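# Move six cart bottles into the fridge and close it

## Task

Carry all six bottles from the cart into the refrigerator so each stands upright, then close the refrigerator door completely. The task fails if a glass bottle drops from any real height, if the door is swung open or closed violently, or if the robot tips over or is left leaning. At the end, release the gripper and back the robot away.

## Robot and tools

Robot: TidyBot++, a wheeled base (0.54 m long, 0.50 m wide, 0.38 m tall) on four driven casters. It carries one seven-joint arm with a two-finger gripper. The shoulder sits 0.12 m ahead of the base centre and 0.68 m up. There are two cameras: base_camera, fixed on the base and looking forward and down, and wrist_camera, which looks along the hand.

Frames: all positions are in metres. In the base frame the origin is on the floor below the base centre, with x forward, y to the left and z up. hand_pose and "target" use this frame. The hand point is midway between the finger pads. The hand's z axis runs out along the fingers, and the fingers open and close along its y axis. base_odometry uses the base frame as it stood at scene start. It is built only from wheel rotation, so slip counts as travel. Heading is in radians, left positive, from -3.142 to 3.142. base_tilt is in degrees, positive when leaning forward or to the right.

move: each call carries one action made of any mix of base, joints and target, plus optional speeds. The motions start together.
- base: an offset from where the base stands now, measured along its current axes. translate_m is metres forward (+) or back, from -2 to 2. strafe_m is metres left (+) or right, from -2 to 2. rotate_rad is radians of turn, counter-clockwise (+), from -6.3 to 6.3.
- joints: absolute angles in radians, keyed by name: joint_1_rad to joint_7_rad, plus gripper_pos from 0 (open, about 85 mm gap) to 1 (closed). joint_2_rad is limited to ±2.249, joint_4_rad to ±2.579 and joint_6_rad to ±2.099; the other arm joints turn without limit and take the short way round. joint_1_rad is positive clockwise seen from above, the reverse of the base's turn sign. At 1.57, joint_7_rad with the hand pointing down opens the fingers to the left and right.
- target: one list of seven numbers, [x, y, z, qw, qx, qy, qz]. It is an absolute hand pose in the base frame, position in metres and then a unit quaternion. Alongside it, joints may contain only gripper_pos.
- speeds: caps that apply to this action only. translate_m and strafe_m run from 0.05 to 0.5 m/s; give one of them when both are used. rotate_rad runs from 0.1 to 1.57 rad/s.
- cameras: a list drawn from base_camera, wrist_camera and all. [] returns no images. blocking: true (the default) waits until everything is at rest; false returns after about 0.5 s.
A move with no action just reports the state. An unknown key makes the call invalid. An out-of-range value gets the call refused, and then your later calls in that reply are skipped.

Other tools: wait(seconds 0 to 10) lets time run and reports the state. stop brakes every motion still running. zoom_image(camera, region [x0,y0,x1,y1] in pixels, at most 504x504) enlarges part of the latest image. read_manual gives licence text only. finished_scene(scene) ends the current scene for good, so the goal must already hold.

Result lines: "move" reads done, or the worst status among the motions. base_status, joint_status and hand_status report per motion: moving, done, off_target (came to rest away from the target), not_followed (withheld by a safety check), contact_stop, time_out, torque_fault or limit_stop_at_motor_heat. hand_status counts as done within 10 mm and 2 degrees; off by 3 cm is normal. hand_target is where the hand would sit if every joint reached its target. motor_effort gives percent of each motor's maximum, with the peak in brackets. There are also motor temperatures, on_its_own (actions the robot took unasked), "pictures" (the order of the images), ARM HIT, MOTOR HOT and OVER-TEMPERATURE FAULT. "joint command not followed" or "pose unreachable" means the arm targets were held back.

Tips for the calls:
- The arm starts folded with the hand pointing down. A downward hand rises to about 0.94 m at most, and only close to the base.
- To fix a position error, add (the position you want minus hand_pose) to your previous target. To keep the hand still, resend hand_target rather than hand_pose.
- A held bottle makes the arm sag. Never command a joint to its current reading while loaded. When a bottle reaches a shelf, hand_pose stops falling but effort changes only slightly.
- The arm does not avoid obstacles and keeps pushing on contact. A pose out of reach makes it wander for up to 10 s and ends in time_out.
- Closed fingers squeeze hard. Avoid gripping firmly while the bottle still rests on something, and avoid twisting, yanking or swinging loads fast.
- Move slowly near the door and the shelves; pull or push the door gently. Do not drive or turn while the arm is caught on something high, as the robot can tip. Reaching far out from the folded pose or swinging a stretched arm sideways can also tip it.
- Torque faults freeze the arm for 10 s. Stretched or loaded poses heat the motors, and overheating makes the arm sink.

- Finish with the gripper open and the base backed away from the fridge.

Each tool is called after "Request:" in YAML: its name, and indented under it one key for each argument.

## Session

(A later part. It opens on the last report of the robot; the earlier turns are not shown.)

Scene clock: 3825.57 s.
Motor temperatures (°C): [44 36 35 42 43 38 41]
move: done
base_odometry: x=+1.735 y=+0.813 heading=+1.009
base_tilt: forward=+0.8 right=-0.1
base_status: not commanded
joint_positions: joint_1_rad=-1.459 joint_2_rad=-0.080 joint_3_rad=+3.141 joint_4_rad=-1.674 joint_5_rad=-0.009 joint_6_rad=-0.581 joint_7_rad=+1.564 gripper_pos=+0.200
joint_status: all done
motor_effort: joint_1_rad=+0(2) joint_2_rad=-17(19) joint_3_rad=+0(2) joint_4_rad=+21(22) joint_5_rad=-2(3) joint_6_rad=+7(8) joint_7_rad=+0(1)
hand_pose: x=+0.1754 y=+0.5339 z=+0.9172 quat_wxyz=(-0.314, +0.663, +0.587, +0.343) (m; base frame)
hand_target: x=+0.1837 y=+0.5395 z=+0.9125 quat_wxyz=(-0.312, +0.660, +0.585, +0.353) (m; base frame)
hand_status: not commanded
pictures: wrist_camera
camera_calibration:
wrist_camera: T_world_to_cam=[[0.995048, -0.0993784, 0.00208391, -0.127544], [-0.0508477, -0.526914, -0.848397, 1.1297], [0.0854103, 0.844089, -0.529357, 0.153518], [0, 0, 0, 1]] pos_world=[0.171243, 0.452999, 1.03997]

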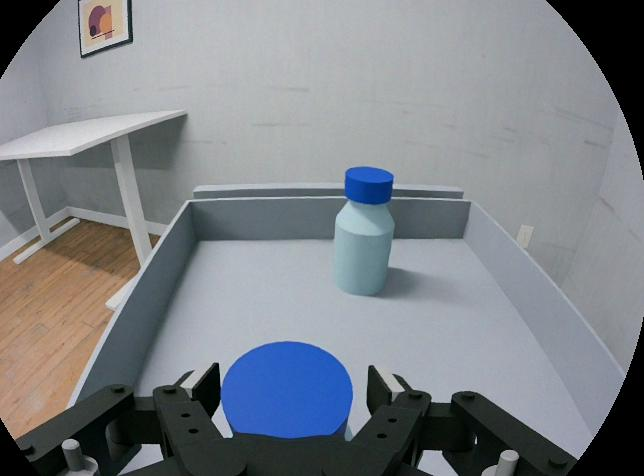

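Request:
move:
  joints: {"gripper_pos": 0.52}
  cameras: ["wrist_camera"]

Request:
move:
  joints: {"joint_2_rad": -0.118, "joint_4_rad": -1.578, "joint_6_rad": -0.682}
  cameras: ["wrist_camera"]

Request:
move:
  joints: {"joint_2_rad": -0.141, "joint_4_rad": -1.454, "joint_6_rad": -0.829}
  cameras: ["wrist_camera"]

Scene clock: 3833.80 s.
Motor temperatures (°C): [44 36 35 42 43 38 41]
move: off_target
base_odometry: x=+1.735 y=+0.813 heading=+1.009
base_tilt: forward=+0.8 right=-0.2
base_status: not commanded
joint_positions: joint_1_rad=-1.459 joint_2_rad=-0.080 joint_3_rad=+3.140 joint_4_rad=-1.674 joint_5_rad=-0.009 joint_6_rad=-0.579 joint_7_rad=+1.564 gripper_pos=+0.426
joint_status: gripper_pos off_target (ended at +0.426, target +0.520)
motor_effort: joint_1_rad=+0(1) joint_2_rad=-15(18) joint_3_rad=+1(2) joint_4_rad=+20(21) joint_5_rad=-2(2) joint_6_rad=+8(8) joint_7_rad=+0(0)
hand_pose: x=+0.1754 y=+0.5341 z=+0.9176 quat_wxyz=(-0.314, +0.663, +0.587, +0.343) (m; base frame)
hand_target: x=+0.1837 y=+0.5395 z=+0.9125 quat_wxyz=(-0.312, +0.660, +0.585, +0.353) (m; base frame)
hand_status: not commanded
pictures: wrist_camera
camera_calibration:
wrist_camera: T_world_to_cam=[[0.995052, -0.0993372, 0.00210643, -0.127562], [-0.0506715, -0.525579, -0.849234, 1.13019], [0.0854677, 0.844925, -0.528012, 0.151815], [0, 0, 0, 1]] pos_world=[0.171224, 0.453061, 1.04023]

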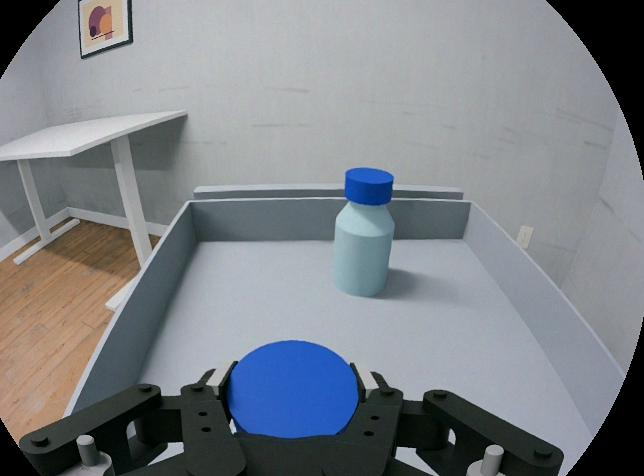

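Scene clock: 3834.83 s.
Motor temperatures (°C): [44 36 35 42 43 38 41]
move: off_target
base_odometry: x=+1.735 y=+0.813 heading=+1.009
base_tilt: forward=+0.8 right=-0.1
base_status: not commanded
joint_positions: joint_1_rad=-1.459 joint_2_rad=-0.092 joint_3_rad=+3.140 joint_4_rad=-1.623 joint_5_rad=-0.009 joint_6_rad=-0.659 joint_7_rad=+1.564 gripper_pos=+0.426
joint_status: joint_4_rad off_target (ended at -1.623, target -1.578); the others done
motor_effort: joint_1_rad=+0(1) joint_2_rad=-20(22) joint_3_rad=+1(2) joint_4_rad=+25(26) joint_5_rad=-2(3) joint_6_rad=+10(11) joint_7_rad=+0(1)
hand_pose: x=+0.1743 y=+0.5259 z=+0.9327 quat_wxyz=(-0.310, +0.665, +0.589, +0.338) (m; base frame)
hand_target: x=+0.1814 y=+0.5210 z=+0.9661 quat_wxyz=(-0.318, +0.657, +0.582, +0.359) (m; base frame)
hand_status: not commanded
pictures: wrist_camera
camera_calibration:
wrist_camera: T_world_to_cam=[[0.995123, -0.0986277, 0.00193536, -0.127552], [-0.0518569, -0.539708, -0.840254, 1.13794], [0.0839168, 0.836055, -0.54219, 0.184999], [0, 0, 0, 1]] pos_world=[0.170416, 0.446909, 1.05671]

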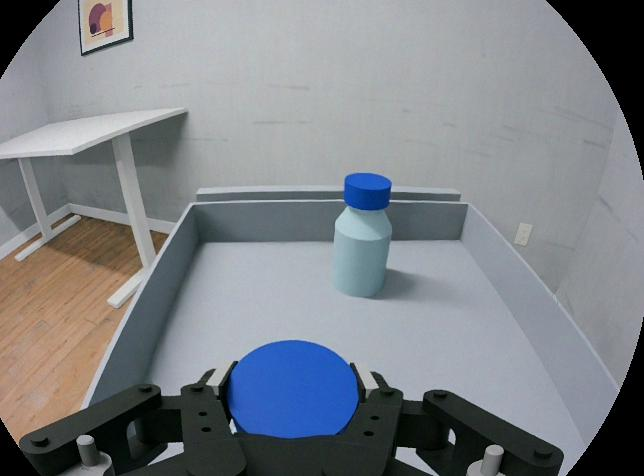

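Scene clock: 3836.13 s.
Motor temperatures (°C): [44 36 35 42 43 38 41]
move: off_target
base_odometry: x=+1.735 y=+0.813 heading=+1.009
base_tilt: forward=+0.8 right=-0.2
base_status: not commanded
joint_positions: joint_1_rad=-1.459 joint_2_rad=-0.122 joint_3_rad=+3.140 joint_4_rad=-1.495 joint_5_rad=-0.009 joint_6_rad=-0.793 joint_7_rad=+1.564 gripper_pos=+0.426
joint_status: joint_4_rad off_target (ended at -1.495, target -1.454); the others done
motor_effort: joint_1_rad=+0(1) joint_2_rad=-19(23) joint_3_rad=+1(1) joint_4_rad=+24(26) joint_5_rad=-3(3) joint_6_rad=+10(11) joint_7_rad=+1(1)
hand_pose: x=+0.1725 y=+0.5120 z=+0.9867 quat_wxyz=(-0.317, +0.661, +0.586, +0.345) (m; base frame)
hand_target: x=+0.1792 y=+0.5031 z=+1.0102 quat_wxyz=(-0.318, +0.657, +0.582, +0.359) (m; base frame)
hand_status: not commanded
pictures: wrist_camera
camera_calibration:
wrist_camera: T_world_to_cam=[[0.995228, -0.0975497, 0.00239416, -0.128235], [-0.0488999, -0.519822, -0.852874, 1.17743], [0.0844421, 0.848687, -0.522112, 0.199697], [0, 0, 0, 1]] pos_world=[0.168337, 0.430067, 1.10877]

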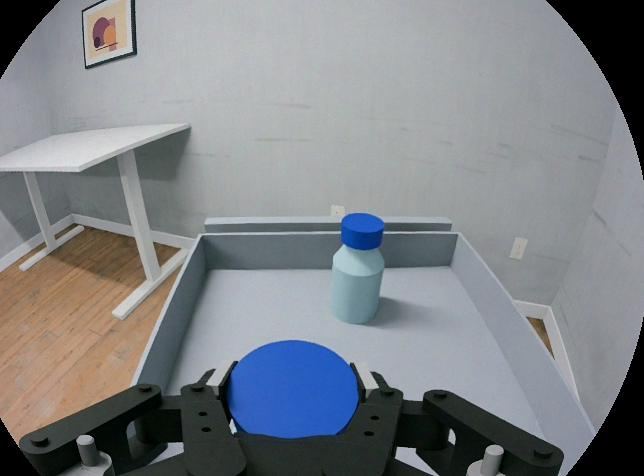

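Request:
move:
  joints: {"joint_2_rad": -0.292, "joint_4_rad": -1.292, "joint_6_rad": -1.141}
  cameras: []

Request:
move:
  joints: {"joint_2_rad": -0.488, "joint_4_rad": -1.256, "joint_6_rad": -1.375}
  cameras: []

Request:
move:
  base: {"translate_m": -0.306}
  joints: {"joint_1_rad": 0.879}
  cameras: []

Request:
move:
  base: {"strafe_m": -0.488}
  cameras: ["wrist_camera"]

Request:
move:
  joints: {"joint_2_rad": -0.222, "joint_4_rad": -1.217, "joint_6_rad": -1.056}
  cameras: ["wrist_camera"]

Scene clock: 3852.73 s.
Motor temperatures (°C): [44 36 35 42 43 38 41]
move: done
base_odometry: x=+1.735 y=+0.813 heading=+1.009
base_tilt: forward=+0.8 right=-0.1
base_status: not commanded
joint_positions: joint_1_rad=-1.459 joint_2_rad=-0.284 joint_3_rad=+3.140 joint_4_rad=-1.325 joint_5_rad=-0.009 joint_6_rad=-1.104 joint_7_rad=+1.564 gripper_pos=+0.426
joint_status: all done
motor_effort: joint_1_rad=+0(1) joint_2_rad=-10(22) joint_3_rad=+1(1) joint_4_rad=+22(26) joint_5_rad=-2(3) joint_6_rad=+10(11) joint_7_rad=+0(1)
hand_pose: x=+0.1609 y=+0.4127 z=+1.0753 quat_wxyz=(-0.323, +0.656, +0.584, +0.352) (m; base frame)
hand_target: x=+0.1669 y=+0.4026 z=+1.0866 quat_wxyz=(-0.318, +0.657, +0.582, +0.359) (m; base frame)
hand_status: not commanded
pictures: none
No camera images: "cameras" was empty.

Scene clock: 3854.20 s.
Motor temperatures (°C): [44 36 35 42 43 38 41]
move: done
base_odometry: x=+1.735 y=+0.813 heading=+1.009
base_tilt: forward=+0.8 right=-0.1
base_status: not commanded
joint_positions: joint_1_rad=-1.459 joint_2_rad=-0.483 joint_3_rad=+3.140 joint_4_rad=-1.291 joint_5_rad=-0.009 joint_6_rad=-1.338 joint_7_rad=+1.564 gripper_pos=+0.426
joint_status: all done
motor_effort: joint_1_rad=-1(1) joint_2_rad=+0(13) joint_3_rad=+1(2) joint_4_rad=+19(23) joint_5_rad=-1(3) joint_6_rad=+11(11) joint_7_rad=+0(1)
hand_pose: x=+0.1472 y=+0.2915 z=+1.1023 quat_wxyz=(-0.323, +0.656, +0.585, +0.352) (m; base frame)
hand_target: x=+0.1520 y=+0.2809 z=+1.1110 quat_wxyz=(-0.317, +0.657, +0.582, +0.359) (m; base frame)
hand_status: not commanded
pictures: none
No camera images: "cameras" was empty.

Scene clock: 3857.53 s.
Motor temperatures (°C): [44 36 35 42 43 38 41]
move: done
base_odometry: x=+1.572 y=+0.554 heading=+1.009
base_tilt: forward=+0.8 right=-0.1
base_status: done
joint_positions: joint_1_rad=+0.857 joint_2_rad=-0.481 joint_3_rad=+3.137 joint_4_rad=-1.291 joint_5_rad=-0.009 joint_6_rad=-1.343 joint_7_rad=+1.564 gripper_pos=+0.426
joint_status: all done
motor_effort: joint_1_rad=+0(1) joint_2_rad=-1(3) joint_3_rad=+1(4) joint_4_rad=+19(20) joint_5_rad=-2(3) joint_6_rad=+10(11) joint_7_rad=+0(1)
hand_pose: x=+0.3153 y=-0.2173 z=+1.1007 quat_wxyz=(+0.192, +0.801, -0.365, +0.434) (m; base frame)
hand_target: x=+0.3004 y=-0.2169 z=+1.1110 quat_wxyz=(+0.204, +0.795, -0.373, +0.433) (m; base frame)
hand_status: not commanded
pictures: none
No camera images: "cameras" was empty.

Scene clock: 3859.73 s.
Motor temperatures (°C): [44 36 35 42 43 38 41]
move: done
base_odometry: x=+1.985 y=+0.294 heading=+1.008
base_tilt: forward=+0.8 right=-0.1
base_status: done
joint_positions: joint_1_rad=+0.858 joint_2_rad=-0.473 joint_3_rad=+3.141 joint_4_rad=-1.291 joint_5_rad=-0.009 joint_6_rad=-1.344 joint_7_rad=+1.564 gripper_pos=+0.426
joint_status: not commanded
motor_effort: joint_1_rad=-1(1) joint_2_rad=-1(4) joint_3_rad=+1(2) joint_4_rad=+19(21) joint_5_rad=-2(3) joint_6_rad=+10(11) joint_7_rad=+0(1)
hand_pose: x=+0.3160 y=-0.2214 z=+1.0979 quat_wxyz=(+0.190, +0.802, -0.368, +0.430) (m; base frame)
hand_target: x=+0.3004 y=-0.2169 z=+1.1110 quat_wxyz=(+0.204, +0.795, -0.373, +0.433) (m; base frame)
hand_status: not commanded
pictures: wrist_camera
camera_calibration:
wrist_camera: T_world_to_cam=[[-0.744839, -0.667228, 0.00466562, 0.0783942], [-0.349106, 0.383735, -0.854911, 1.19517], [0.56863, -0.638399, -0.518754, 0.38208], [0, 0, 0, 1]] pos_world=[0.25837, -0.162403, 1.2196]

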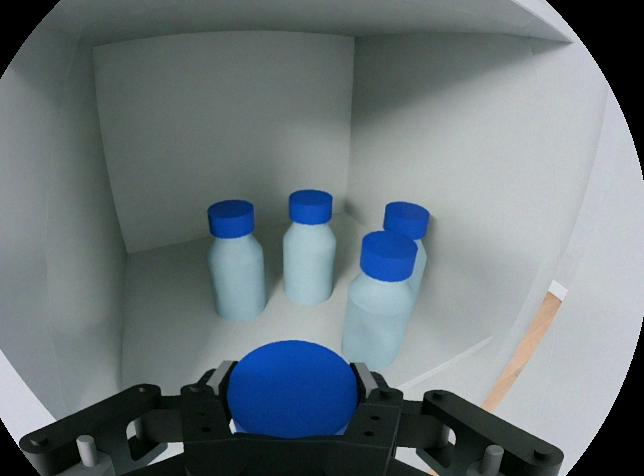

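Scene clock: 3861.30 s.
Motor temperatures (°C): [44 36 35 42 43 38 41]
move: off_target
base_odometry: x=+1.985 y=+0.294 heading=+1.008
base_tilt: forward=+0.8 right=-0.1
base_status: not commanded
joint_positions: joint_1_rad=+0.858 joint_2_rad=-0.204 joint_3_rad=+3.141 joint_4_rad=-1.260 joint_5_rad=-0.009 joint_6_rad=-1.118 joint_7_rad=+1.564 gripper_pos=+0.426
joint_status: joint_4_rad off_target (ended at -1.260, target -1.217); the others done
motor_effort: joint_1_rad=+0(1) joint_2_rad=-13(18) joint_3_rad=+0(2) joint_4_rad=+22(24) joint_5_rad=-3(3) joint_6_rad=+10(12) joint_7_rad=+0(1)
hand_pose: x=+0.4130 y=-0.3338 z=+1.0719 quat_wxyz=(+0.188, +0.804, -0.370, +0.425) (m; base frame)
hand_target: x=+0.4053 y=-0.3435 z=+1.1196 quat_wxyz=(+0.221, +0.774, -0.364, +0.469) (m; base frame)
hand_status: not commanded
pictures: wrist_camera
camera_calibration:
wrist_camera: T_world_to_cam=[[-0.745817, -0.666143, 0.00320479, 0.078105], [-0.354487, 0.392803, -0.848554, 1.24838], [0.564, -0.634002, -0.529098, 0.256187], [0, 0, 0, 1]] pos_world=[0.356299, -0.275917, 1.19462]

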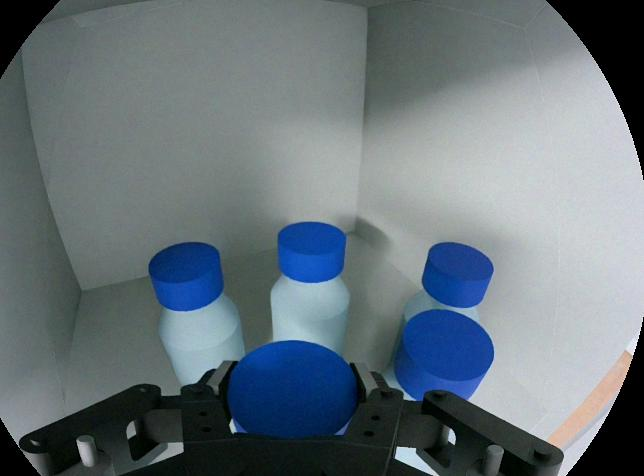

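Request:
move:
  cameras: ["wrist_camera"]

Scene clock: 3899.50 s.
Motor temperatures (°C): [44 36 35 42 43 38 41]
base_odometry: x=+1.985 y=+0.294 heading=+1.008
base_tilt: forward=+0.8 right=-0.1
base_status: not commanded
joint_positions: joint_1_rad=+0.858 joint_2_rad=-0.204 joint_3_rad=+3.141 joint_4_rad=-1.260 joint_5_rad=-0.009 joint_6_rad=-1.117 joint_7_rad=+1.564 gripper_pos=+0.426
joint_status: joint_4_rad off_target (ended at -1.260, target -1.217); the others done
motor_effort: joint_1_rad=+0(1) joint_2_rad=-14(18) joint_3_rad=+0(2) joint_4_rad=+22(24) joint_5_rad=-2(3) joint_6_rad=+10(12) joint_7_rad=+0(1)
hand_pose: x=+0.4131 y=-0.3339 z=+1.0721 quat_wxyz=(+0.188, +0.804, -0.370, +0.426) (m; base frame)
hand_target: x=+0.4053 y=-0.3435 z=+1.1196 quat_wxyz=(+0.221, +0.774, -0.364, +0.469) (m; base frame)
hand_status: not commanded
pictures: wrist_camera
camera_calibration:
wrist_camera: T_world_to_cam=[[-0.745823, -0.666136, 0.00321433, 0.0780954], [-0.354009, 0.39226, -0.849005, 1.24875], [0.564292, -0.634345, -0.528375, 0.255164], [0, 0, 0, 1]] pos_world=[0.356328, -0.275952, 1.19477]

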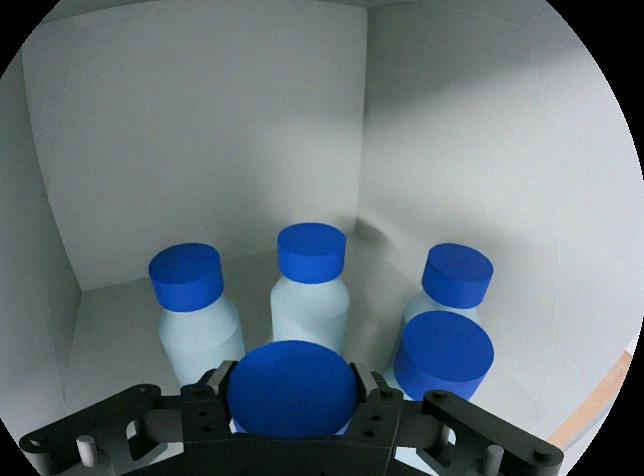

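Request:
move:
  joints: {"joint_2_rad": -0.232, "joint_4_rad": -1.306, "joint_6_rad": -1.026}
  cameras: ["wrist_camera"]

Request:
move:
  joints: {"joint_2_rad": -0.238, "joint_4_rad": -1.328, "joint_6_rad": -1.012}
  cameras: []

Request:
move:
  joints: {"joint_2_rad": -0.243, "joint_4_rad": -1.345, "joint_6_rad": -1.005}
  cameras: ["wrist_camera"]

Scene clock: 3904.37 s.
Motor temperatures (°C): [44 36 35 42 43 38 41]
move: done
base_odometry: x=+1.985 y=+0.294 heading=+1.008
base_tilt: forward=+0.8 right=-0.1
base_status: not commanded
joint_positions: joint_1_rad=+0.858 joint_2_rad=-0.210 joint_3_rad=+3.141 joint_4_rad=-1.306 joint_5_rad=-0.009 joint_6_rad=-1.085 joint_7_rad=+1.564 gripper_pos=+0.426
joint_status: all done
motor_effort: joint_1_rad=+0(1) joint_2_rad=-13(14) joint_3_rad=+1(2) joint_4_rad=+22(23) joint_5_rad=-2(3) joint_6_rad=+10(11) joint_7_rad=+0(1)
hand_pose: x=+0.4145 y=-0.3355 z=+1.0585 quat_wxyz=(+0.187, +0.805, -0.371, +0.423) (m; base frame)
hand_target: x=+0.4060 y=-0.3444 z=+1.0840 quat_wxyz=(+0.212, +0.785, -0.369, +0.450) (m; base frame)
hand_status: not commanded
pictures: wrist_camera
camera_calibration:
wrist_camera: T_world_to_cam=[[-0.745991, -0.665949, 0.00296989, 0.0784447], [-0.358016, 0.397279, -0.844982, 1.23745], [0.561535, -0.631412, -0.534787, 0.255092], [0, 0, 0, 1]] pos_world=[0.358302, -0.278303, 1.18181]

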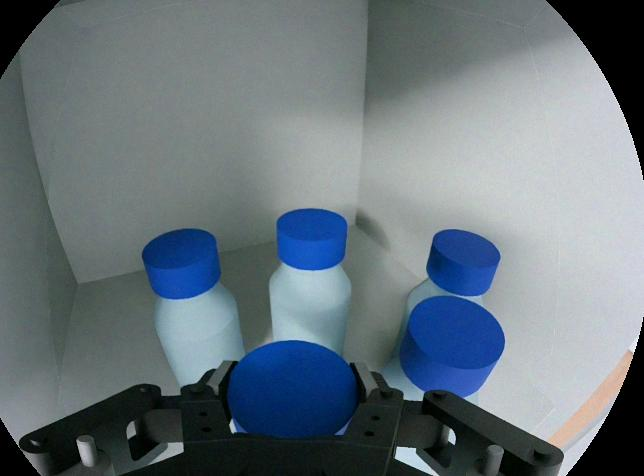

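Scene clock: 3904.97 s.
Motor temperatures (°C): [44 36 35 42 43 38 41]
move: done
base_odometry: x=+1.985 y=+0.294 heading=+1.008
base_tilt: forward=+0.8 right=-0.1
base_status: not commanded
joint_positions: joint_1_rad=+0.858 joint_2_rad=-0.219 joint_3_rad=+3.141 joint_4_rad=-1.323 joint_5_rad=-0.009 joint_6_rad=-1.066 joint_7_rad=+1.564 gripper_pos=+0.426
joint_status: all done
motor_effort: joint_1_rad=+0(1) joint_2_rad=-12(14) joint_3_rad=+1(1) joint_4_rad=+22(22) joint_5_rad=-2(3) joint_6_rad=+10(10) joint_7_rad=+0(1)
hand_pose: x=+0.4138 y=-0.3349 z=+1.0585 quat_wxyz=(+0.189, +0.803, -0.370, +0.427) (m; base frame)
hand_target: x=+0.4058 y=-0.3441 z=+1.0784 quat_wxyz=(+0.211, +0.785, -0.369, +0.449) (m; base frame)
hand_status: not commanded
pictures: none
No camera images: "cameras" was empty.

Scene clock: 3905.53 s.
Motor temperatures (°C): [44 36 35 42 43 38 41]
move: done
base_odometry: x=+1.985 y=+0.294 heading=+1.008
base_tilt: forward=+0.8 right=-0.1
base_status: not commanded
joint_positions: joint_1_rad=+0.858 joint_2_rad=-0.227 joint_3_rad=+3.141 joint_4_rad=-1.335 joint_5_rad=-0.009 joint_6_rad=-1.054 joint_7_rad=+1.564 gripper_pos=+0.426
joint_status: all done
motor_effort: joint_1_rad=+0(0) joint_2_rad=-12(13) joint_3_rad=+1(1) joint_4_rad=+21(22) joint_5_rad=-1(2) joint_6_rad=+9(10) joint_7_rad=+0(1)
hand_pose: x=+0.4131 y=-0.3340 z=+1.0587 quat_wxyz=(+0.190, +0.801, -0.369, +0.430) (m; base frame)
hand_target: x=+0.4051 y=-0.3432 z=+1.0732 quat_wxyz=(+0.210, +0.787, -0.370, +0.448) (m; base frame)
hand_status: not commanded
pictures: wrist_camera
camera_calibration:
wrist_camera: T_world_to_cam=[[-0.746182, -0.665734, 0.00314581, 0.0784034], [-0.347335, 0.385267, -0.854943, 1.2386], [0.567953, -0.639036, -0.518712, 0.234682], [0, 0, 0, 1]] pos_world=[0.355422, -0.275024, 1.18042]

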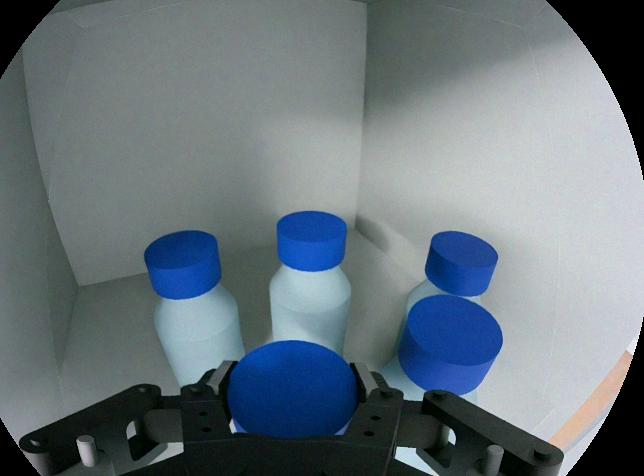

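Request:
move:
  joints: {"joint_2_rad": -0.247, "joint_4_rad": -1.363, "joint_6_rad": -1.02}
  cameras: []

Request:
move:
  joints: {"gripper_pos": 0.32}
  cameras: ["wrist_camera"]

Scene clock: 3909.13 s.
Motor temperatures (°C): [44 36 35 42 43 38 41]
move: done
base_odometry: x=+1.985 y=+0.294 heading=+1.008
base_tilt: forward=+0.8 right=-0.1
base_status: not commanded
joint_positions: joint_1_rad=+0.858 joint_2_rad=-0.234 joint_3_rad=+3.141 joint_4_rad=-1.342 joint_5_rad=-0.009 joint_6_rad=-1.053 joint_7_rad=+1.564 gripper_pos=+0.426
joint_status: all done
motor_effort: joint_1_rad=+0(0) joint_2_rad=-11(12) joint_3_rad=+1(1) joint_4_rad=+19(21) joint_5_rad=-2(2) joint_6_rad=+7(9) joint_7_rad=+0(1)
hand_pose: x=+0.4113 y=-0.3319 z=+1.0586 quat_wxyz=(+0.191, +0.801, -0.369, +0.431) (m; base frame)
hand_target: x=+0.4023 y=-0.3398 z=+1.0612 quat_wxyz=(+0.205, +0.793, -0.373, +0.436) (m; base frame)
hand_status: not commanded
pictures: none
No camera images: "cameras" was empty.

Scene clock: 3909.77 s.
Motor temperatures (°C): [44 36 35 42 43 38 41]
move: done
base_odometry: x=+1.985 y=+0.294 heading=+1.008
base_tilt: forward=+0.8 right=-0.1
base_status: not commanded
joint_positions: joint_1_rad=+0.858 joint_2_rad=-0.235 joint_3_rad=+3.141 joint_4_rad=-1.344 joint_5_rad=-0.009 joint_6_rad=-1.053 joint_7_rad=+1.564 gripper_pos=+0.320
joint_status: all done
motor_effort: joint_1_rad=+0(1) joint_2_rad=-10(11) joint_3_rad=+1(1) joint_4_rad=+19(20) joint_5_rad=-2(3) joint_6_rad=+8(8) joint_7_rad=+0(1)
hand_pose: x=+0.4111 y=-0.3317 z=+1.0578 quat_wxyz=(+0.190, +0.801, -0.369, +0.431) (m; base frame)
hand_target: x=+0.4023 y=-0.3398 z=+1.0612 quat_wxyz=(+0.205, +0.793, -0.373, +0.436) (m; base frame)
hand_status: not commanded
pictures: wrist_camera
camera_calibration:
wrist_camera: T_world_to_cam=[[-0.746192, -0.665723, 0.00315404, 0.0784488], [-0.346936, 0.384819, -0.855307, 1.2364], [0.568184, -0.639317, -0.518112, 0.235997], [0, 0, 0, 1]] pos_world=[0.353399, -0.272688, 1.17953]

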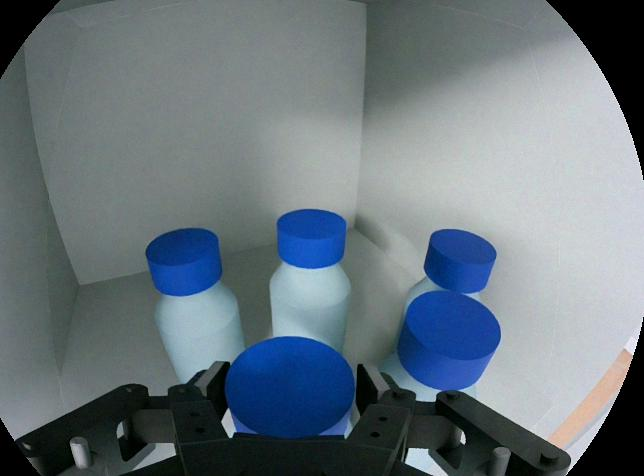

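Request:
move:
  joints: {"gripper_pos": 0.2}
  cameras: ["wrist_camera"]

Request:
move:
  joints: {"joint_2_rad": -0.28, "joint_4_rad": -1.206, "joint_6_rad": -1.27}
  cameras: ["wrist_camera"]

Request:
move:
  joints: {"joint_2_rad": -0.476, "joint_4_rad": -1.321, "joint_6_rad": -1.395}
  cameras: ["wrist_camera"]

Scene clock: 3919.27 s.
Motor temperatures (°C): [44 36 35 42 43 38 41]
move: done
base_odometry: x=+1.985 y=+0.294 heading=+1.008
base_tilt: forward=+0.8 right=-0.1
base_status: not commanded
joint_positions: joint_1_rad=+0.858 joint_2_rad=-0.235 joint_3_rad=+3.141 joint_4_rad=-1.344 joint_5_rad=-0.009 joint_6_rad=-1.053 joint_7_rad=+1.564 gripper_pos=+0.200
joint_status: all done
motor_effort: joint_1_rad=+0(1) joint_2_rad=-10(11) joint_3_rad=+1(1) joint_4_rad=+20(20) joint_5_rad=-3(3) joint_6_rad=+7(8) joint_7_rad=+0(1)
hand_pose: x=+0.4111 y=-0.3317 z=+1.0578 quat_wxyz=(+0.190, +0.801, -0.369, +0.431) (m; base frame)
hand_target: x=+0.4023 y=-0.3398 z=+1.0612 quat_wxyz=(+0.205, +0.793, -0.373, +0.436) (m; base frame)
hand_status: not commanded
pictures: wrist_camera
camera_calibration:
wrist_camera: T_world_to_cam=[[-0.746192, -0.665723, 0.00315318, 0.0784499], [-0.346969, 0.384857, -0.855276, 1.23636], [0.568164, -0.639294, -0.518163, 0.23606], [0, 0, 0, 1]] pos_world=[0.353395, -0.272683, 1.1795]

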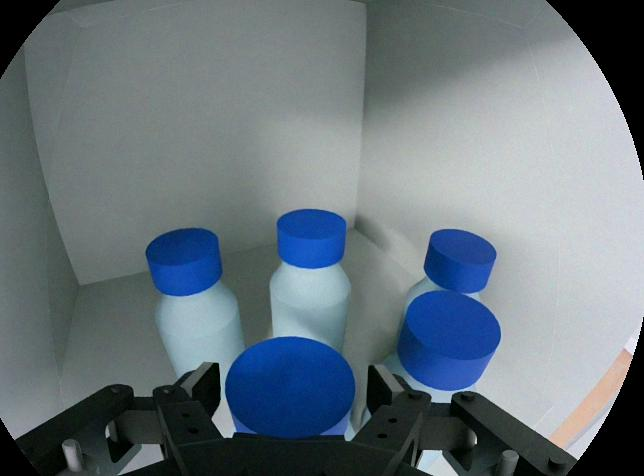

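Scene clock: 3920.40 s.
Motor temperatures (°C): [44 36 35 42 43 38 41]
move: done
base_odometry: x=+1.985 y=+0.294 heading=+1.008
base_tilt: forward=+0.8 right=-0.1
base_status: not commanded
joint_positions: joint_1_rad=+0.858 joint_2_rad=-0.278 joint_3_rad=+3.141 joint_4_rad=-1.227 joint_5_rad=-0.009 joint_6_rad=-1.218 joint_7_rad=+1.564 gripper_pos=+0.200
joint_status: all done
motor_effort: joint_1_rad=-1(1) joint_2_rad=-7(12) joint_3_rad=+1(1) joint_4_rad=+18(20) joint_5_rad=-2(3) joint_6_rad=+7(9) joint_7_rad=+0(1)
hand_pose: x=+0.3823 y=-0.2981 z=+1.0947 quat_wxyz=(+0.189, +0.803, -0.369, +0.428) (m; base frame)
hand_target: x=+0.3671 y=-0.2975 z=+1.0930 quat_wxyz=(+0.194, +0.806, -0.379, +0.412) (m; base frame)
hand_status: not commanded
pictures: wrist_camera
camera_calibration:
wrist_camera: T_world_to_cam=[[-0.745378, -0.666631, 0.00381219, 0.0778841], [-0.351056, 0.387651, -0.852342, 1.24414], [0.566719, -0.636655, -0.522972, 0.299659], [0, 0, 0, 1]] pos_world=[0.324995, -0.239595, 1.21685]

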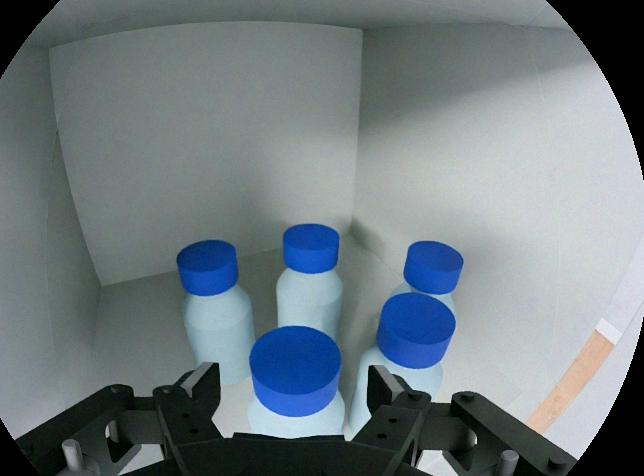

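Scene clock: 3921.83 s.
Motor temperatures (°C): [44 36 35 42 43 38 41]
move: done
base_odometry: x=+1.985 y=+0.294 heading=+1.008
base_tilt: forward=+0.8 right=-0.1
base_status: not commanded
joint_positions: joint_1_rad=+0.858 joint_2_rad=-0.480 joint_3_rad=+3.141 joint_4_rad=-1.301 joint_5_rad=-0.009 joint_6_rad=-1.343 joint_7_rad=+1.564 gripper_pos=+0.200
joint_status: all done
motor_effort: joint_1_rad=+0(1) joint_2_rad=+1(9) joint_3_rad=+1(1) joint_4_rad=+16(19) joint_5_rad=-2(3) joint_6_rad=+7(8) joint_7_rad=+0(1)
hand_pose: x=+0.3145 y=-0.2196 z=+1.0953 quat_wxyz=(+0.190, +0.802, -0.369, +0.429) (m; base frame)
hand_target: x=+0.3028 y=-0.2198 z=+1.0713 quat_wxyz=(+0.185, +0.815, -0.383, +0.394) (m; base frame)
hand_status: not commanded
pictures: wrist_camera
camera_calibration:
wrist_camera: T_world_to_cam=[[-0.744858, -0.667207, 0.00462808, 0.0784888], [-0.350236, 0.385075, -0.853845, 1.1912], [0.56791, -0.637614, -0.520506, 0.385056], [0, 0, 0, 1]] pos_world=[0.256988, -0.160816, 1.21716]

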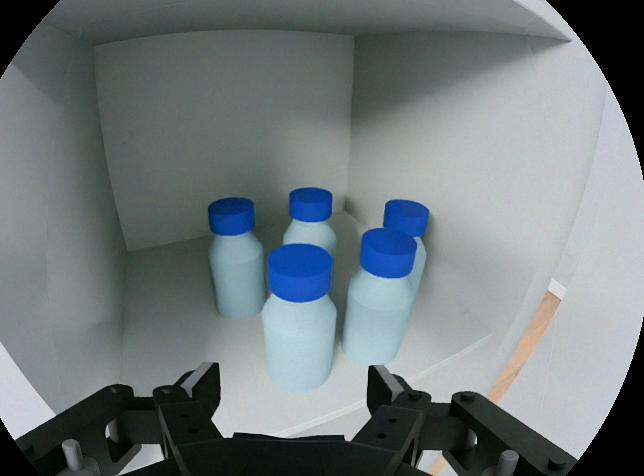

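Request:
move:
  base: {"strafe_m": 0.488}
  cameras: []

Request:
move:
  base: {"translate_m": 0.306}
  joints: {"joint_1_rad": -1.388}
  cameras: ["wrist_camera"]

Scene clock: 3927.37 s.
Motor temperatures (°C): [44 36 35 42 43 38 41]
move: done
base_odometry: x=+1.572 y=+0.554 heading=+1.008
base_tilt: forward=+0.8 right=-0.1
base_status: done
joint_positions: joint_1_rad=+0.858 joint_2_rad=-0.482 joint_3_rad=+3.141 joint_4_rad=-1.305 joint_5_rad=-0.009 joint_6_rad=-1.347 joint_7_rad=+1.564 gripper_pos=+0.200
joint_status: not commanded
motor_effort: joint_1_rad=+0(1) joint_2_rad=+2(5) joint_3_rad=+1(4) joint_4_rad=+16(17) joint_5_rad=-2(3) joint_6_rad=+7(8) joint_7_rad=+1(1)
hand_pose: x=+0.3134 y=-0.2186 z=+1.0927 quat_wxyz=(+0.189, +0.804, -0.369, +0.427) (m; base frame)
hand_target: x=+0.3028 y=-0.2198 z=+1.0713 quat_wxyz=(+0.185, +0.815, -0.383, +0.394) (m; base frame)
hand_status: not commanded
pictures: none
No camera images: "cameras" was empty.

Scene clock: 3930.67 s.
Motor temperatures (°C): [44 36 35 42 43 38 41]
move: done
base_odometry: x=+1.735 y=+0.813 heading=+1.008
base_tilt: forward=+0.7 right=-0.1
base_status: done
joint_positions: joint_1_rad=-1.365 joint_2_rad=-0.471 joint_3_rad=+3.141 joint_4_rad=-1.307 joint_5_rad=-0.008 joint_6_rad=-1.347 joint_7_rad=+1.564 gripper_pos=+0.200
joint_status: all done
motor_effort: joint_1_rad=+0(1) joint_2_rad=+1(5) joint_3_rad=+1(2) joint_4_rad=+17(18) joint_5_rad=-2(3) joint_6_rad=+7(8) joint_7_rad=+0(1)
hand_pose: x=+0.1757 y=+0.2916 z=+1.0886 quat_wxyz=(-0.295, +0.690, +0.558, +0.354) (m; base frame)
hand_target: x=+0.1698 y=+0.2820 z=+1.0713 quat_wxyz=(-0.279, +0.692, +0.576, +0.335) (m; base frame)
hand_status: not commanded
pictures: wrist_camera
camera_calibration:
wrist_camera: T_world_to_cam=[[0.982329, -0.187115, 0.00423693, -0.126735], [-0.0969235, -0.52794, -0.843733, 1.15083], [0.160112, 0.828412, -0.536747, 0.448198], [0, 0, 0, 1]] pos_world=[0.164277, 0.212563, 1.2121]

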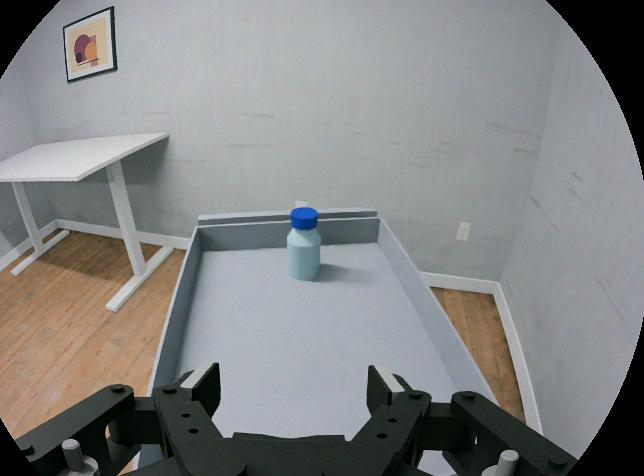

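Request:
move:
  joints: {"joint_2_rad": 0.368, "joint_4_rad": -0.948, "joint_6_rad": -0.805}
  cameras: ["wrist_camera"]

Scene clock: 3944.40 s.
Motor temperatures (°C): [44 36 35 42 43 38 41]
move: done
base_odometry: x=+1.735 y=+0.813 heading=+1.008
base_tilt: forward=+0.8 right=-0.2
base_status: not commanded
joint_positions: joint_1_rad=-1.366 joint_2_rad=+0.365 joint_3_rad=+3.141 joint_4_rad=-0.976 joint_5_rad=-0.008 joint_6_rad=-0.852 joint_7_rad=+1.564 gripper_pos=+0.200
joint_status: all done
motor_effort: joint_1_rad=+0(1) joint_2_rad=-33(36) joint_3_rad=+0(1) joint_4_rad=+20(22) joint_5_rad=-2(3) joint_6_rad=+7(8) joint_7_rad=+1(1)
hand_pose: x=+0.2600 y=+0.6949 z=+0.9654 quat_wxyz=(-0.293, +0.693, +0.558, +0.351) (m; base frame)
hand_target: x=+0.2487 y=+0.7092 z=+0.9909 quat_wxyz=(-0.312, +0.671, +0.558, +0.375) (m; base frame)
hand_status: not commanded
pictures: wrist_camera
camera_calibration:
wrist_camera: T_world_to_cam=[[0.981699, -0.190428, 0.00200517, -0.129032], [-0.102065, -0.534999, -0.838665, 1.26926], [0.160778, 0.823112, -0.544644, 0.045543], [0, 0, 0, 1]] pos_world=[0.248896, 0.616997, 1.08955]

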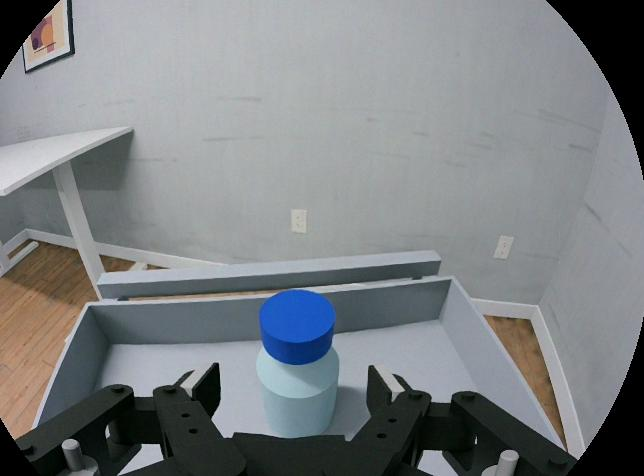

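Request:
move:
  joints: {"joint_2_rad": 0.478, "joint_4_rad": -0.873, "joint_6_rad": -0.768}
  cameras: ["wrist_camera"]

Scene clock: 3958.20 s.
Motor temperatures (°C): [44 36 35 42 43 38 41]
move: done
base_odometry: x=+1.735 y=+0.813 heading=+1.008
base_tilt: forward=+0.8 right=-0.1
base_status: not commanded
joint_positions: joint_1_rad=-1.366 joint_2_rad=+0.475 joint_3_rad=+3.141 joint_4_rad=-0.897 joint_5_rad=-0.008 joint_6_rad=-0.811 joint_7_rad=+1.564 gripper_pos=+0.200
joint_status: all done
motor_effort: joint_1_rad=+0(1) joint_2_rad=-38(40) joint_3_rad=+0(1) joint_4_rad=+21(22) joint_5_rad=-2(3) joint_6_rad=+7(8) joint_7_rad=+0(1)
hand_pose: x=+0.2696 y=+0.7403 z=+0.9391 quat_wxyz=(-0.295, +0.691, +0.557, +0.354) (m; base frame)
hand_target: x=+0.2569 y=+0.7535 z=+0.9617 quat_wxyz=(-0.313, +0.670, +0.558, +0.376) (m; base frame)
hand_status: not commanded
pictures: wrist_camera
camera_calibration:
wrist_camera: T_world_to_cam=[[0.981629, -0.19079, 0.00203485, -0.129421], [-0.100712, -0.527171, -0.84377, 1.27108], [0.162056, 0.828064, -0.536701, -0.0191186], [0, 0, 0, 1]] pos_world=[0.258155, 0.661216, 1.0625]

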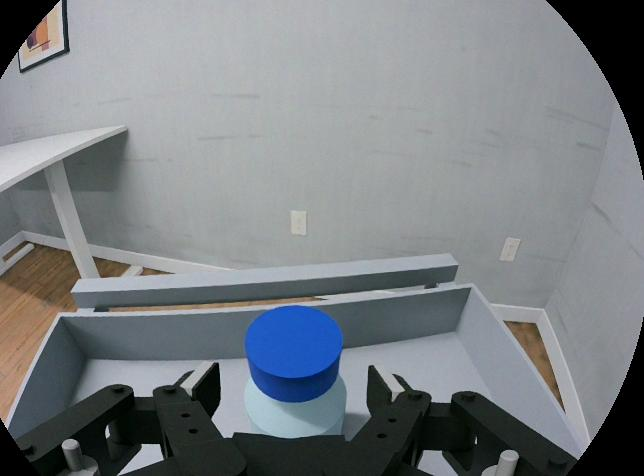

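Request:
move:
  joints: {"joint_2_rad": 0.5955, "joint_4_rad": -0.750, "joint_6_rad": -0.768}
  cameras: ["wrist_camera"]

Scene clock: 3962.10 s.
Motor temperatures (°C): [44 36 35 42 43 38 41]
move: done
base_odometry: x=+1.735 y=+0.813 heading=+1.008
base_tilt: forward=+0.8 right=-0.1
base_status: not commanded
joint_positions: joint_1_rad=-1.366 joint_2_rad=+0.590 joint_3_rad=+3.141 joint_4_rad=-0.774 joint_5_rad=-0.008 joint_6_rad=-0.809 joint_7_rad=+1.564 gripper_pos=+0.200
joint_status: all done
motor_effort: joint_1_rad=+0(1) joint_2_rad=-41(44) joint_3_rad=+0(0) joint_4_rad=+21(22) joint_5_rad=-2(3) joint_6_rad=+8(9) joint_7_rad=+1(1)
hand_pose: x=+0.2783 y=+0.7823 z=+0.9193 quat_wxyz=(-0.298, +0.689, +0.555, +0.357) (m; base frame)
hand_target: x=+0.2648 y=+0.7958 z=+0.9396 quat_wxyz=(-0.314, +0.669, +0.557, +0.378) (m; base frame)
hand_status: not commanded
pictures: wrist_camera
camera_calibration:
wrist_camera: T_world_to_cam=[[0.981618, -0.190842, 0.00213701, -0.130004], [-0.0990696, -0.519083, -0.848963, 1.2754], [0.163127, 0.833146, -0.528448, -0.0777699], [0, 0, 0, 1]] pos_world=[0.266653, 0.70202, 1.04194]

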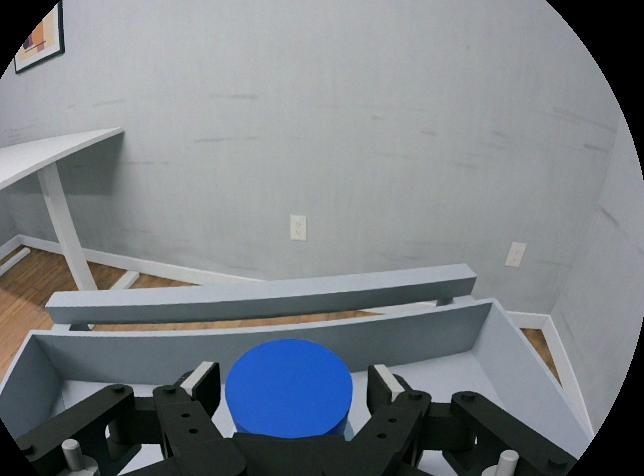

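Request:
move:
  joints: {"joint_1_rad": -1.391}
  cameras: []

Request:
move:
  joints: {"gripper_pos": 0.52}
  cameras: ["wrist_camera"]

Scene clock: 3971.37 s.
Motor temperatures (°C): [44 37 35 42 43 38 41]
move: done
base_odometry: x=+1.735 y=+0.813 heading=+1.008
base_tilt: forward=+0.8 right=-0.1
base_status: not commanded
joint_positions: joint_1_rad=-1.369 joint_2_rad=+0.590 joint_3_rad=+3.141 joint_4_rad=-0.774 joint_5_rad=-0.008 joint_6_rad=-0.809 joint_7_rad=+1.564 gripper_pos=+0.200
joint_status: all done
motor_effort: joint_1_rad=+0(1) joint_2_rad=-41(42) joint_3_rad=+0(0) joint_4_rad=+21(21) joint_5_rad=-2(3) joint_6_rad=+7(8) joint_7_rad=+0(1)
hand_pose: x=+0.2758 y=+0.7828 z=+0.9193 quat_wxyz=(-0.299, +0.688, +0.556, +0.357) (m; base frame)
hand_target: x=+0.2624 y=+0.7962 z=+0.9396 quat_wxyz=(-0.315, +0.668, +0.558, +0.378) (m; base frame)
hand_status: not commanded
pictures: none
No camera images: "cameras" was empty.

Scene clock: 3972.07 s.
Motor temperatures (°C): [44 37 35 42 43 38 41]
move: off_target
base_odometry: x=+1.735 y=+0.813 heading=+1.008
base_tilt: forward=+0.8 right=-0.1
base_status: not commanded
joint_positions: joint_1_rad=-1.369 joint_2_rad=+0.590 joint_3_rad=+3.142 joint_4_rad=-0.774 joint_5_rad=-0.008 joint_6_rad=-0.808 joint_7_rad=+1.564 gripper_pos=+0.430
joint_status: gripper_pos off_target (ended at +0.430, target +0.520)
motor_effort: joint_1_rad=-1(3) joint_2_rad=-41(42) joint_3_rad=-1(2) joint_4_rad=+21(22) joint_5_rad=-2(3) joint_6_rad=+9(9) joint_7_rad=+0(1)
hand_pose: x=+0.2759 y=+0.7829 z=+0.9197 quat_wxyz=(-0.299, +0.688, +0.556, +0.357) (m; base frame)
hand_target: x=+0.2624 y=+0.7962 z=+0.9396 quat_wxyz=(-0.315, +0.668, +0.558, +0.378) (m; base frame)
hand_status: not commanded
pictures: wrist_camera
camera_calibration:
wrist_camera: T_world_to_cam=[[0.982205, -0.187798, 0.00221441, -0.130128], [-0.0972374, -0.51858, -0.849482, 1.27542], [0.160679, 0.83415, -0.527613, -0.0785068], [0, 0, 0, 1]] pos_world=[0.264445, 0.702457, 1.04232]

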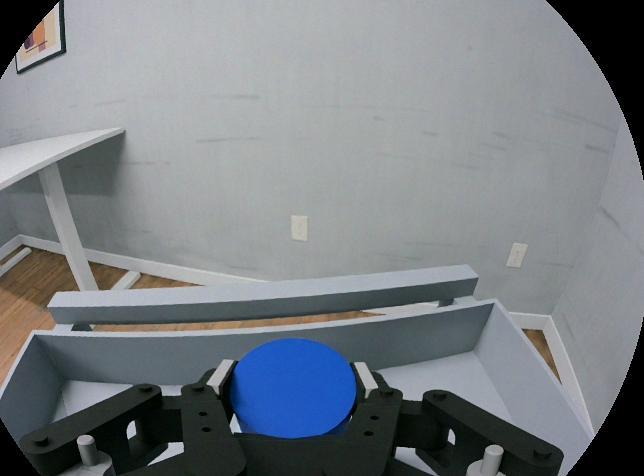

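Request:
move:
  joints: {"joint_2_rad": 0.5385, "joint_4_rad": -0.698, "joint_6_rad": -0.905}
  cameras: ["wrist_camera"]

Request:
move:
  joints: {"joint_2_rad": 0.43, "joint_4_rad": -0.788, "joint_6_rad": -0.964}
  cameras: ["wrist_camera"]

Scene clock: 4015.73 s.
Motor temperatures (°C): [44 38 35 42 43 38 41]
move: off_target
base_odometry: x=+1.735 y=+0.813 heading=+1.008
base_tilt: forward=+0.8 right=-0.1
base_status: not commanded
joint_positions: joint_1_rad=-1.370 joint_2_rad=+0.573 joint_3_rad=+3.142 joint_4_rad=-0.745 joint_5_rad=-0.008 joint_6_rad=-0.894 joint_7_rad=+1.564 gripper_pos=+0.430
joint_status: joint_4_rad off_target (ended at -0.745, target -0.698); the others done
motor_effort: joint_1_rad=+0(1) joint_2_rad=-46(48) joint_3_rad=+0(1) joint_4_rad=+25(25) joint_5_rad=-2(2) joint_6_rad=+11(12) joint_7_rad=+0(1)
hand_pose: x=+0.2715 y=+0.7668 z=+0.9282 quat_wxyz=(-0.288, +0.695, +0.563, +0.344) (m; base frame)
hand_target: x=+0.2562 y=+0.7625 z=+0.9780 quat_wxyz=(-0.307, +0.674, +0.562, +0.368) (m; base frame)
hand_status: not commanded
pictures: wrist_camera
camera_calibration:
wrist_camera: T_world_to_cam=[[0.982567, -0.185897, 0.00186228, -0.130116], [-0.102648, -0.55085, -0.828268, 1.28042], [0.154998, 0.813638, -0.560329, -0.0122706], [0, 0, 0, 1]] pos_world=[0.261182, 0.691116, 1.0539]

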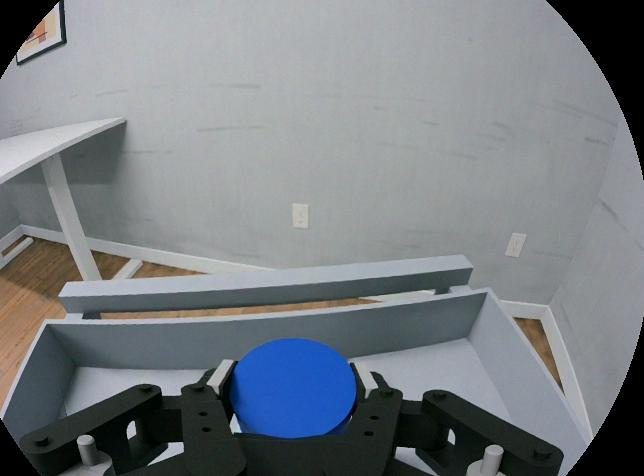

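Scene clock: 4017.03 s.
Motor temperatures (°C): [44 38 35 42 43 38 41]
move: done
base_odometry: x=+1.735 y=+0.813 heading=+1.008
base_tilt: forward=+0.8 right=-0.1
base_status: not commanded
joint_positions: joint_1_rad=-1.370 joint_2_rad=+0.450 joint_3_rad=+3.142 joint_4_rad=-0.796 joint_5_rad=-0.008 joint_6_rad=-0.936 joint_7_rad=+1.564 gripper_pos=+0.430
joint_status: all done
motor_effort: joint_1_rad=+0(1) joint_2_rad=-41(50) joint_3_rad=+0(1) joint_4_rad=+24(26) joint_5_rad=-2(3) joint_6_rad=+11(12) joint_7_rad=+0(1)
hand_pose: x=+0.2623 y=+0.7218 z=+0.9822 quat_wxyz=(-0.296, +0.689, +0.558, +0.354) (m; base frame)
hand_target: x=+0.2474 y=+0.7139 z=+0.9943 quat_wxyz=(-0.296, +0.681, +0.568, +0.354) (m; base frame)
hand_status: not commanded
pictures: wrist_camera
camera_calibration:
wrist_camera: T_world_to_cam=[[0.982618, -0.185624, 0.00237878, -0.130234], [-0.0974649, -0.52676, -0.844408, 1.29652], [0.157996, 0.829498, -0.535696, 0.0195783], [0, 0, 0, 1]] pos_world=[0.251242, 0.64254, 1.10559]

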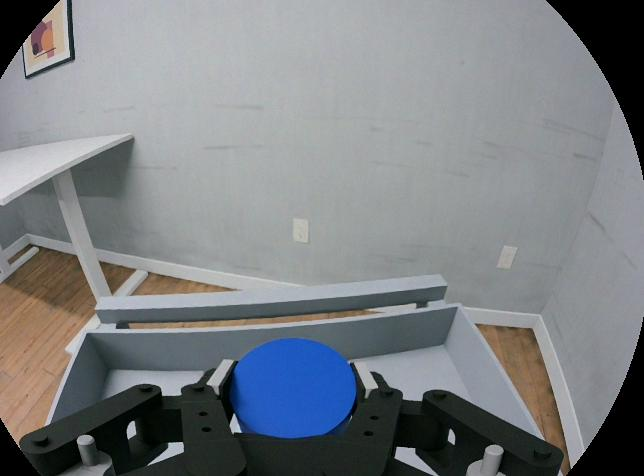

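Request:
move:
  joints: {"joint_2_rad": 0.0, "joint_4_rad": -1.095, "joint_6_rad": -1.089}
  cameras: []

Request:
move:
  joints: {"joint_2_rad": -0.488, "joint_4_rad": -1.29, "joint_6_rad": -1.375}
  cameras: ["wrist_camera"]

Request:
move:
  base: {"translate_m": -0.306}
  joints: {"joint_1_rad": 0.879}
  cameras: []

Request:
move:
  base: {"strafe_m": -0.488}
  cameras: ["wrist_camera"]

Scene clock: 4024.47 s.
Motor temperatures (°C): [44 38 35 42 43 38 41]
move: done
base_odometry: x=+1.735 y=+0.813 heading=+1.008
base_tilt: forward=+0.8 right=-0.1
base_status: not commanded
joint_positions: joint_1_rad=-1.370 joint_2_rad=+0.015 joint_3_rad=+3.142 joint_4_rad=-1.098 joint_5_rad=-0.008 joint_6_rad=-1.056 joint_7_rad=+1.564 gripper_pos=+0.430
joint_status: all done
motor_effort: joint_1_rad=-1(1) joint_2_rad=-23(44) joint_3_rad=+1(1) joint_4_rad=+23(26) joint_5_rad=-2(3) joint_6_rad=+10(12) joint_7_rad=+0(1)
hand_pose: x=+0.2242 y=+0.5353 z=+1.0657 quat_wxyz=(-0.300, +0.687, +0.557, +0.358) (m; base frame)
hand_target: x=+0.2132 y=+0.5256 z=+1.0674 quat_wxyz=(-0.295, +0.681, +0.569, +0.354) (m; base frame)
hand_status: not commanded
pictures: none
No camera images: "cameras" was empty.

Scene clock: 4026.30 s.
Motor temperatures (°C): [44 38 35 42 43 38 41]
move: done
base_odometry: x=+1.735 y=+0.813 heading=+1.008
base_tilt: forward=+0.8 right=-0.1
base_status: not commanded
joint_positions: joint_1_rad=-1.370 joint_2_rad=-0.479 joint_3_rad=+3.141 joint_4_rad=-1.289 joint_5_rad=-0.008 joint_6_rad=-1.342 joint_7_rad=+1.564 gripper_pos=+0.430
joint_status: all done
motor_effort: joint_1_rad=-1(1) joint_2_rad=-1(25) joint_3_rad=+1(1) joint_4_rad=+20(25) joint_5_rad=-2(3) joint_6_rad=+11(12) joint_7_rad=+0(1)
hand_pose: x=+0.1737 y=+0.2889 z=+1.1010 quat_wxyz=(-0.305, +0.683, +0.555, +0.364) (m; base frame)
hand_target: x=+0.1686 y=+0.2802 z=+1.0947 quat_wxyz=(-0.297, +0.680, +0.568, +0.356) (m; base frame)
hand_status: not commanded
pictures: wrist_camera
camera_calibration:
wrist_camera: T_world_to_cam=[[0.983134, -0.182825, 0.00468932, -0.127299], [-0.0893421, -0.50249, -0.859955, 1.1688], [0.159578, 0.845032, -0.510349, 0.423589], [0, 0, 0, 1]] pos_world=[0.161979, 0.20609, 1.22189]

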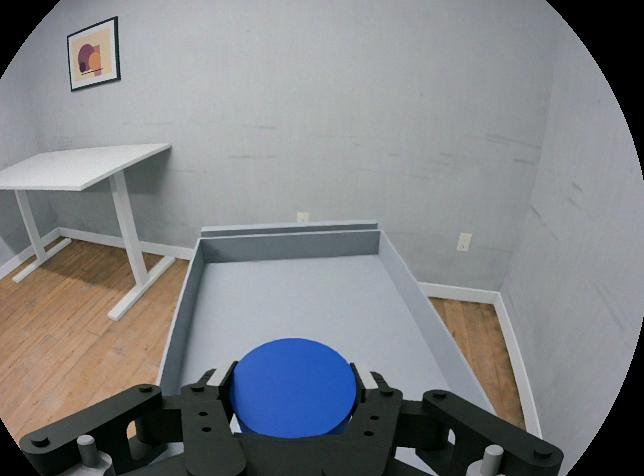

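Scene clock: 4029.60 s.
Motor temperatures (°C): [44 38 35 42 43 38 41]
move: done
base_odometry: x=+1.572 y=+0.554 heading=+1.007
base_tilt: forward=+0.8 right=-0.1
base_status: done
joint_positions: joint_1_rad=+0.857 joint_2_rad=-0.480 joint_3_rad=+3.137 joint_4_rad=-1.291 joint_5_rad=-0.008 joint_6_rad=-1.346 joint_7_rad=+1.564 gripper_pos=+0.430
joint_status: all done
motor_effort: joint_1_rad=-1(1) joint_2_rad=+0(3) joint_3_rad=+1(5) joint_4_rad=+20(21) joint_5_rad=-2(3) joint_6_rad=+11(11) joint_7_rad=+1(1)
hand_pose: x=+0.3156 y=-0.2174 z=+1.0990 quat_wxyz=(+0.191, +0.802, -0.365, +0.432) (m; base frame)
hand_target: x=+0.3015 y=-0.2182 z=+1.0947 quat_wxyz=(+0.197, +0.802, -0.377, +0.420) (m; base frame)
hand_status: not commanded
pictures: none
No camera images: "cameras" was empty.

Scene clock: 4031.80 s.
Motor temperatures (°C): [44 38 35 42 43 38 41]
move: done
base_odometry: x=+1.985 y=+0.293 heading=+1.007
base_tilt: forward=+0.8 right=-0.1
base_status: done
joint_positions: joint_1_rad=+0.858 joint_2_rad=-0.471 joint_3_rad=+3.141 joint_4_rad=-1.294 joint_5_rad=-0.008 joint_6_rad=-1.347 joint_7_rad=+1.564 gripper_pos=+0.430
joint_status: not commanded
motor_effort: joint_1_rad=+0(1) joint_2_rad=-1(5) joint_3_rad=+1(3) joint_4_rad=+20(21) joint_5_rad=-2(4) joint_6_rad=+11(11) joint_7_rad=+0(1)
hand_pose: x=+0.3162 y=-0.2216 z=+1.0950 quat_wxyz=(+0.189, +0.804, -0.369, +0.427) (m; base frame)
hand_target: x=+0.3015 y=-0.2182 z=+1.0947 quat_wxyz=(+0.197, +0.802, -0.377, +0.420) (m; base frame)
hand_status: not commanded
pictures: wrist_camera
camera_calibration:
wrist_camera: T_world_to_cam=[[-0.744799, -0.667273, 0.00463326, 0.0784293], [-0.353566, 0.388737, -0.850808, 1.19087], [0.56592, -0.635319, -0.525456, 0.389231], [0, 0, 0, 1]] pos_world=[0.259194, -0.163317, 1.21737]

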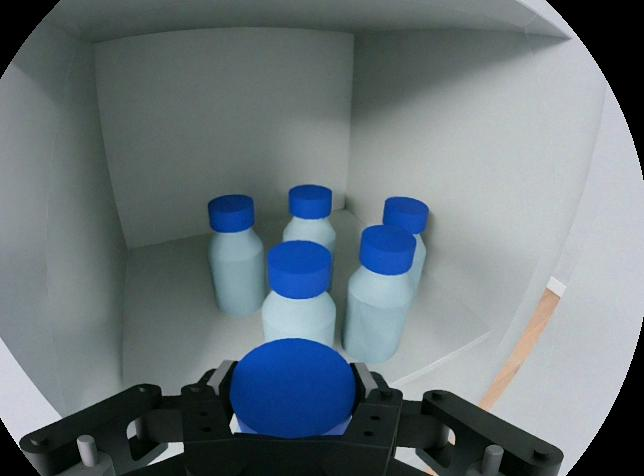

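Request:
move:
  joints: {"joint_1_rad": 0.715, "joint_2_rad": -0.418, "joint_4_rad": -1.24, "joint_6_rad": -1.24}
  cameras: ["wrist_camera"]

Scene clock: 4062.37 s.
Motor temperatures (°C): [44 38 35 42 43 38 41]
move: off_target
base_odometry: x=+1.985 y=+0.293 heading=+1.007
base_tilt: forward=+0.8 right=-0.1
base_status: not commanded
joint_positions: joint_1_rad=+0.735 joint_2_rad=-0.411 joint_3_rad=+3.141 joint_4_rad=-1.284 joint_5_rad=-0.008 joint_6_rad=-1.296 joint_7_rad=+1.564 gripper_pos=+0.430
joint_status: joint_4_rad off_target (ended at -1.284, target -1.240); the others done
motor_effort: joint_1_rad=+0(1) joint_2_rad=-3(5) joint_3_rad=+1(2) joint_4_rad=+21(21) joint_5_rad=-2(3) joint_6_rad=+11(12) joint_7_rad=+0(1)
hand_pose: x=+0.3663 y=-0.2182 z=+1.0943 quat_wxyz=(+0.163, +0.824, -0.319, +0.438) (m; base frame)
hand_target: x=+0.3720 y=-0.2179 z=+1.1335 quat_wxyz=(+0.180, +0.804, -0.300, +0.481) (m; base frame)
hand_status: not commanded
pictures: wrist_camera
camera_calibration:
wrist_camera: T_world_to_cam=[[-0.658122, -0.752899, 0.00433645, 0.0679436], [-0.397362, 0.342437, -0.851376, 1.21324], [0.639514, -0.562032, -0.524539, 0.350712], [0, 0, 0, 1]] pos_world=[0.302525, -0.167193, 1.21659]

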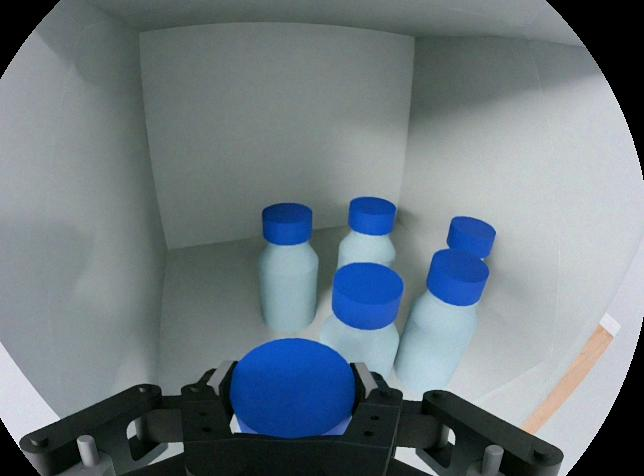

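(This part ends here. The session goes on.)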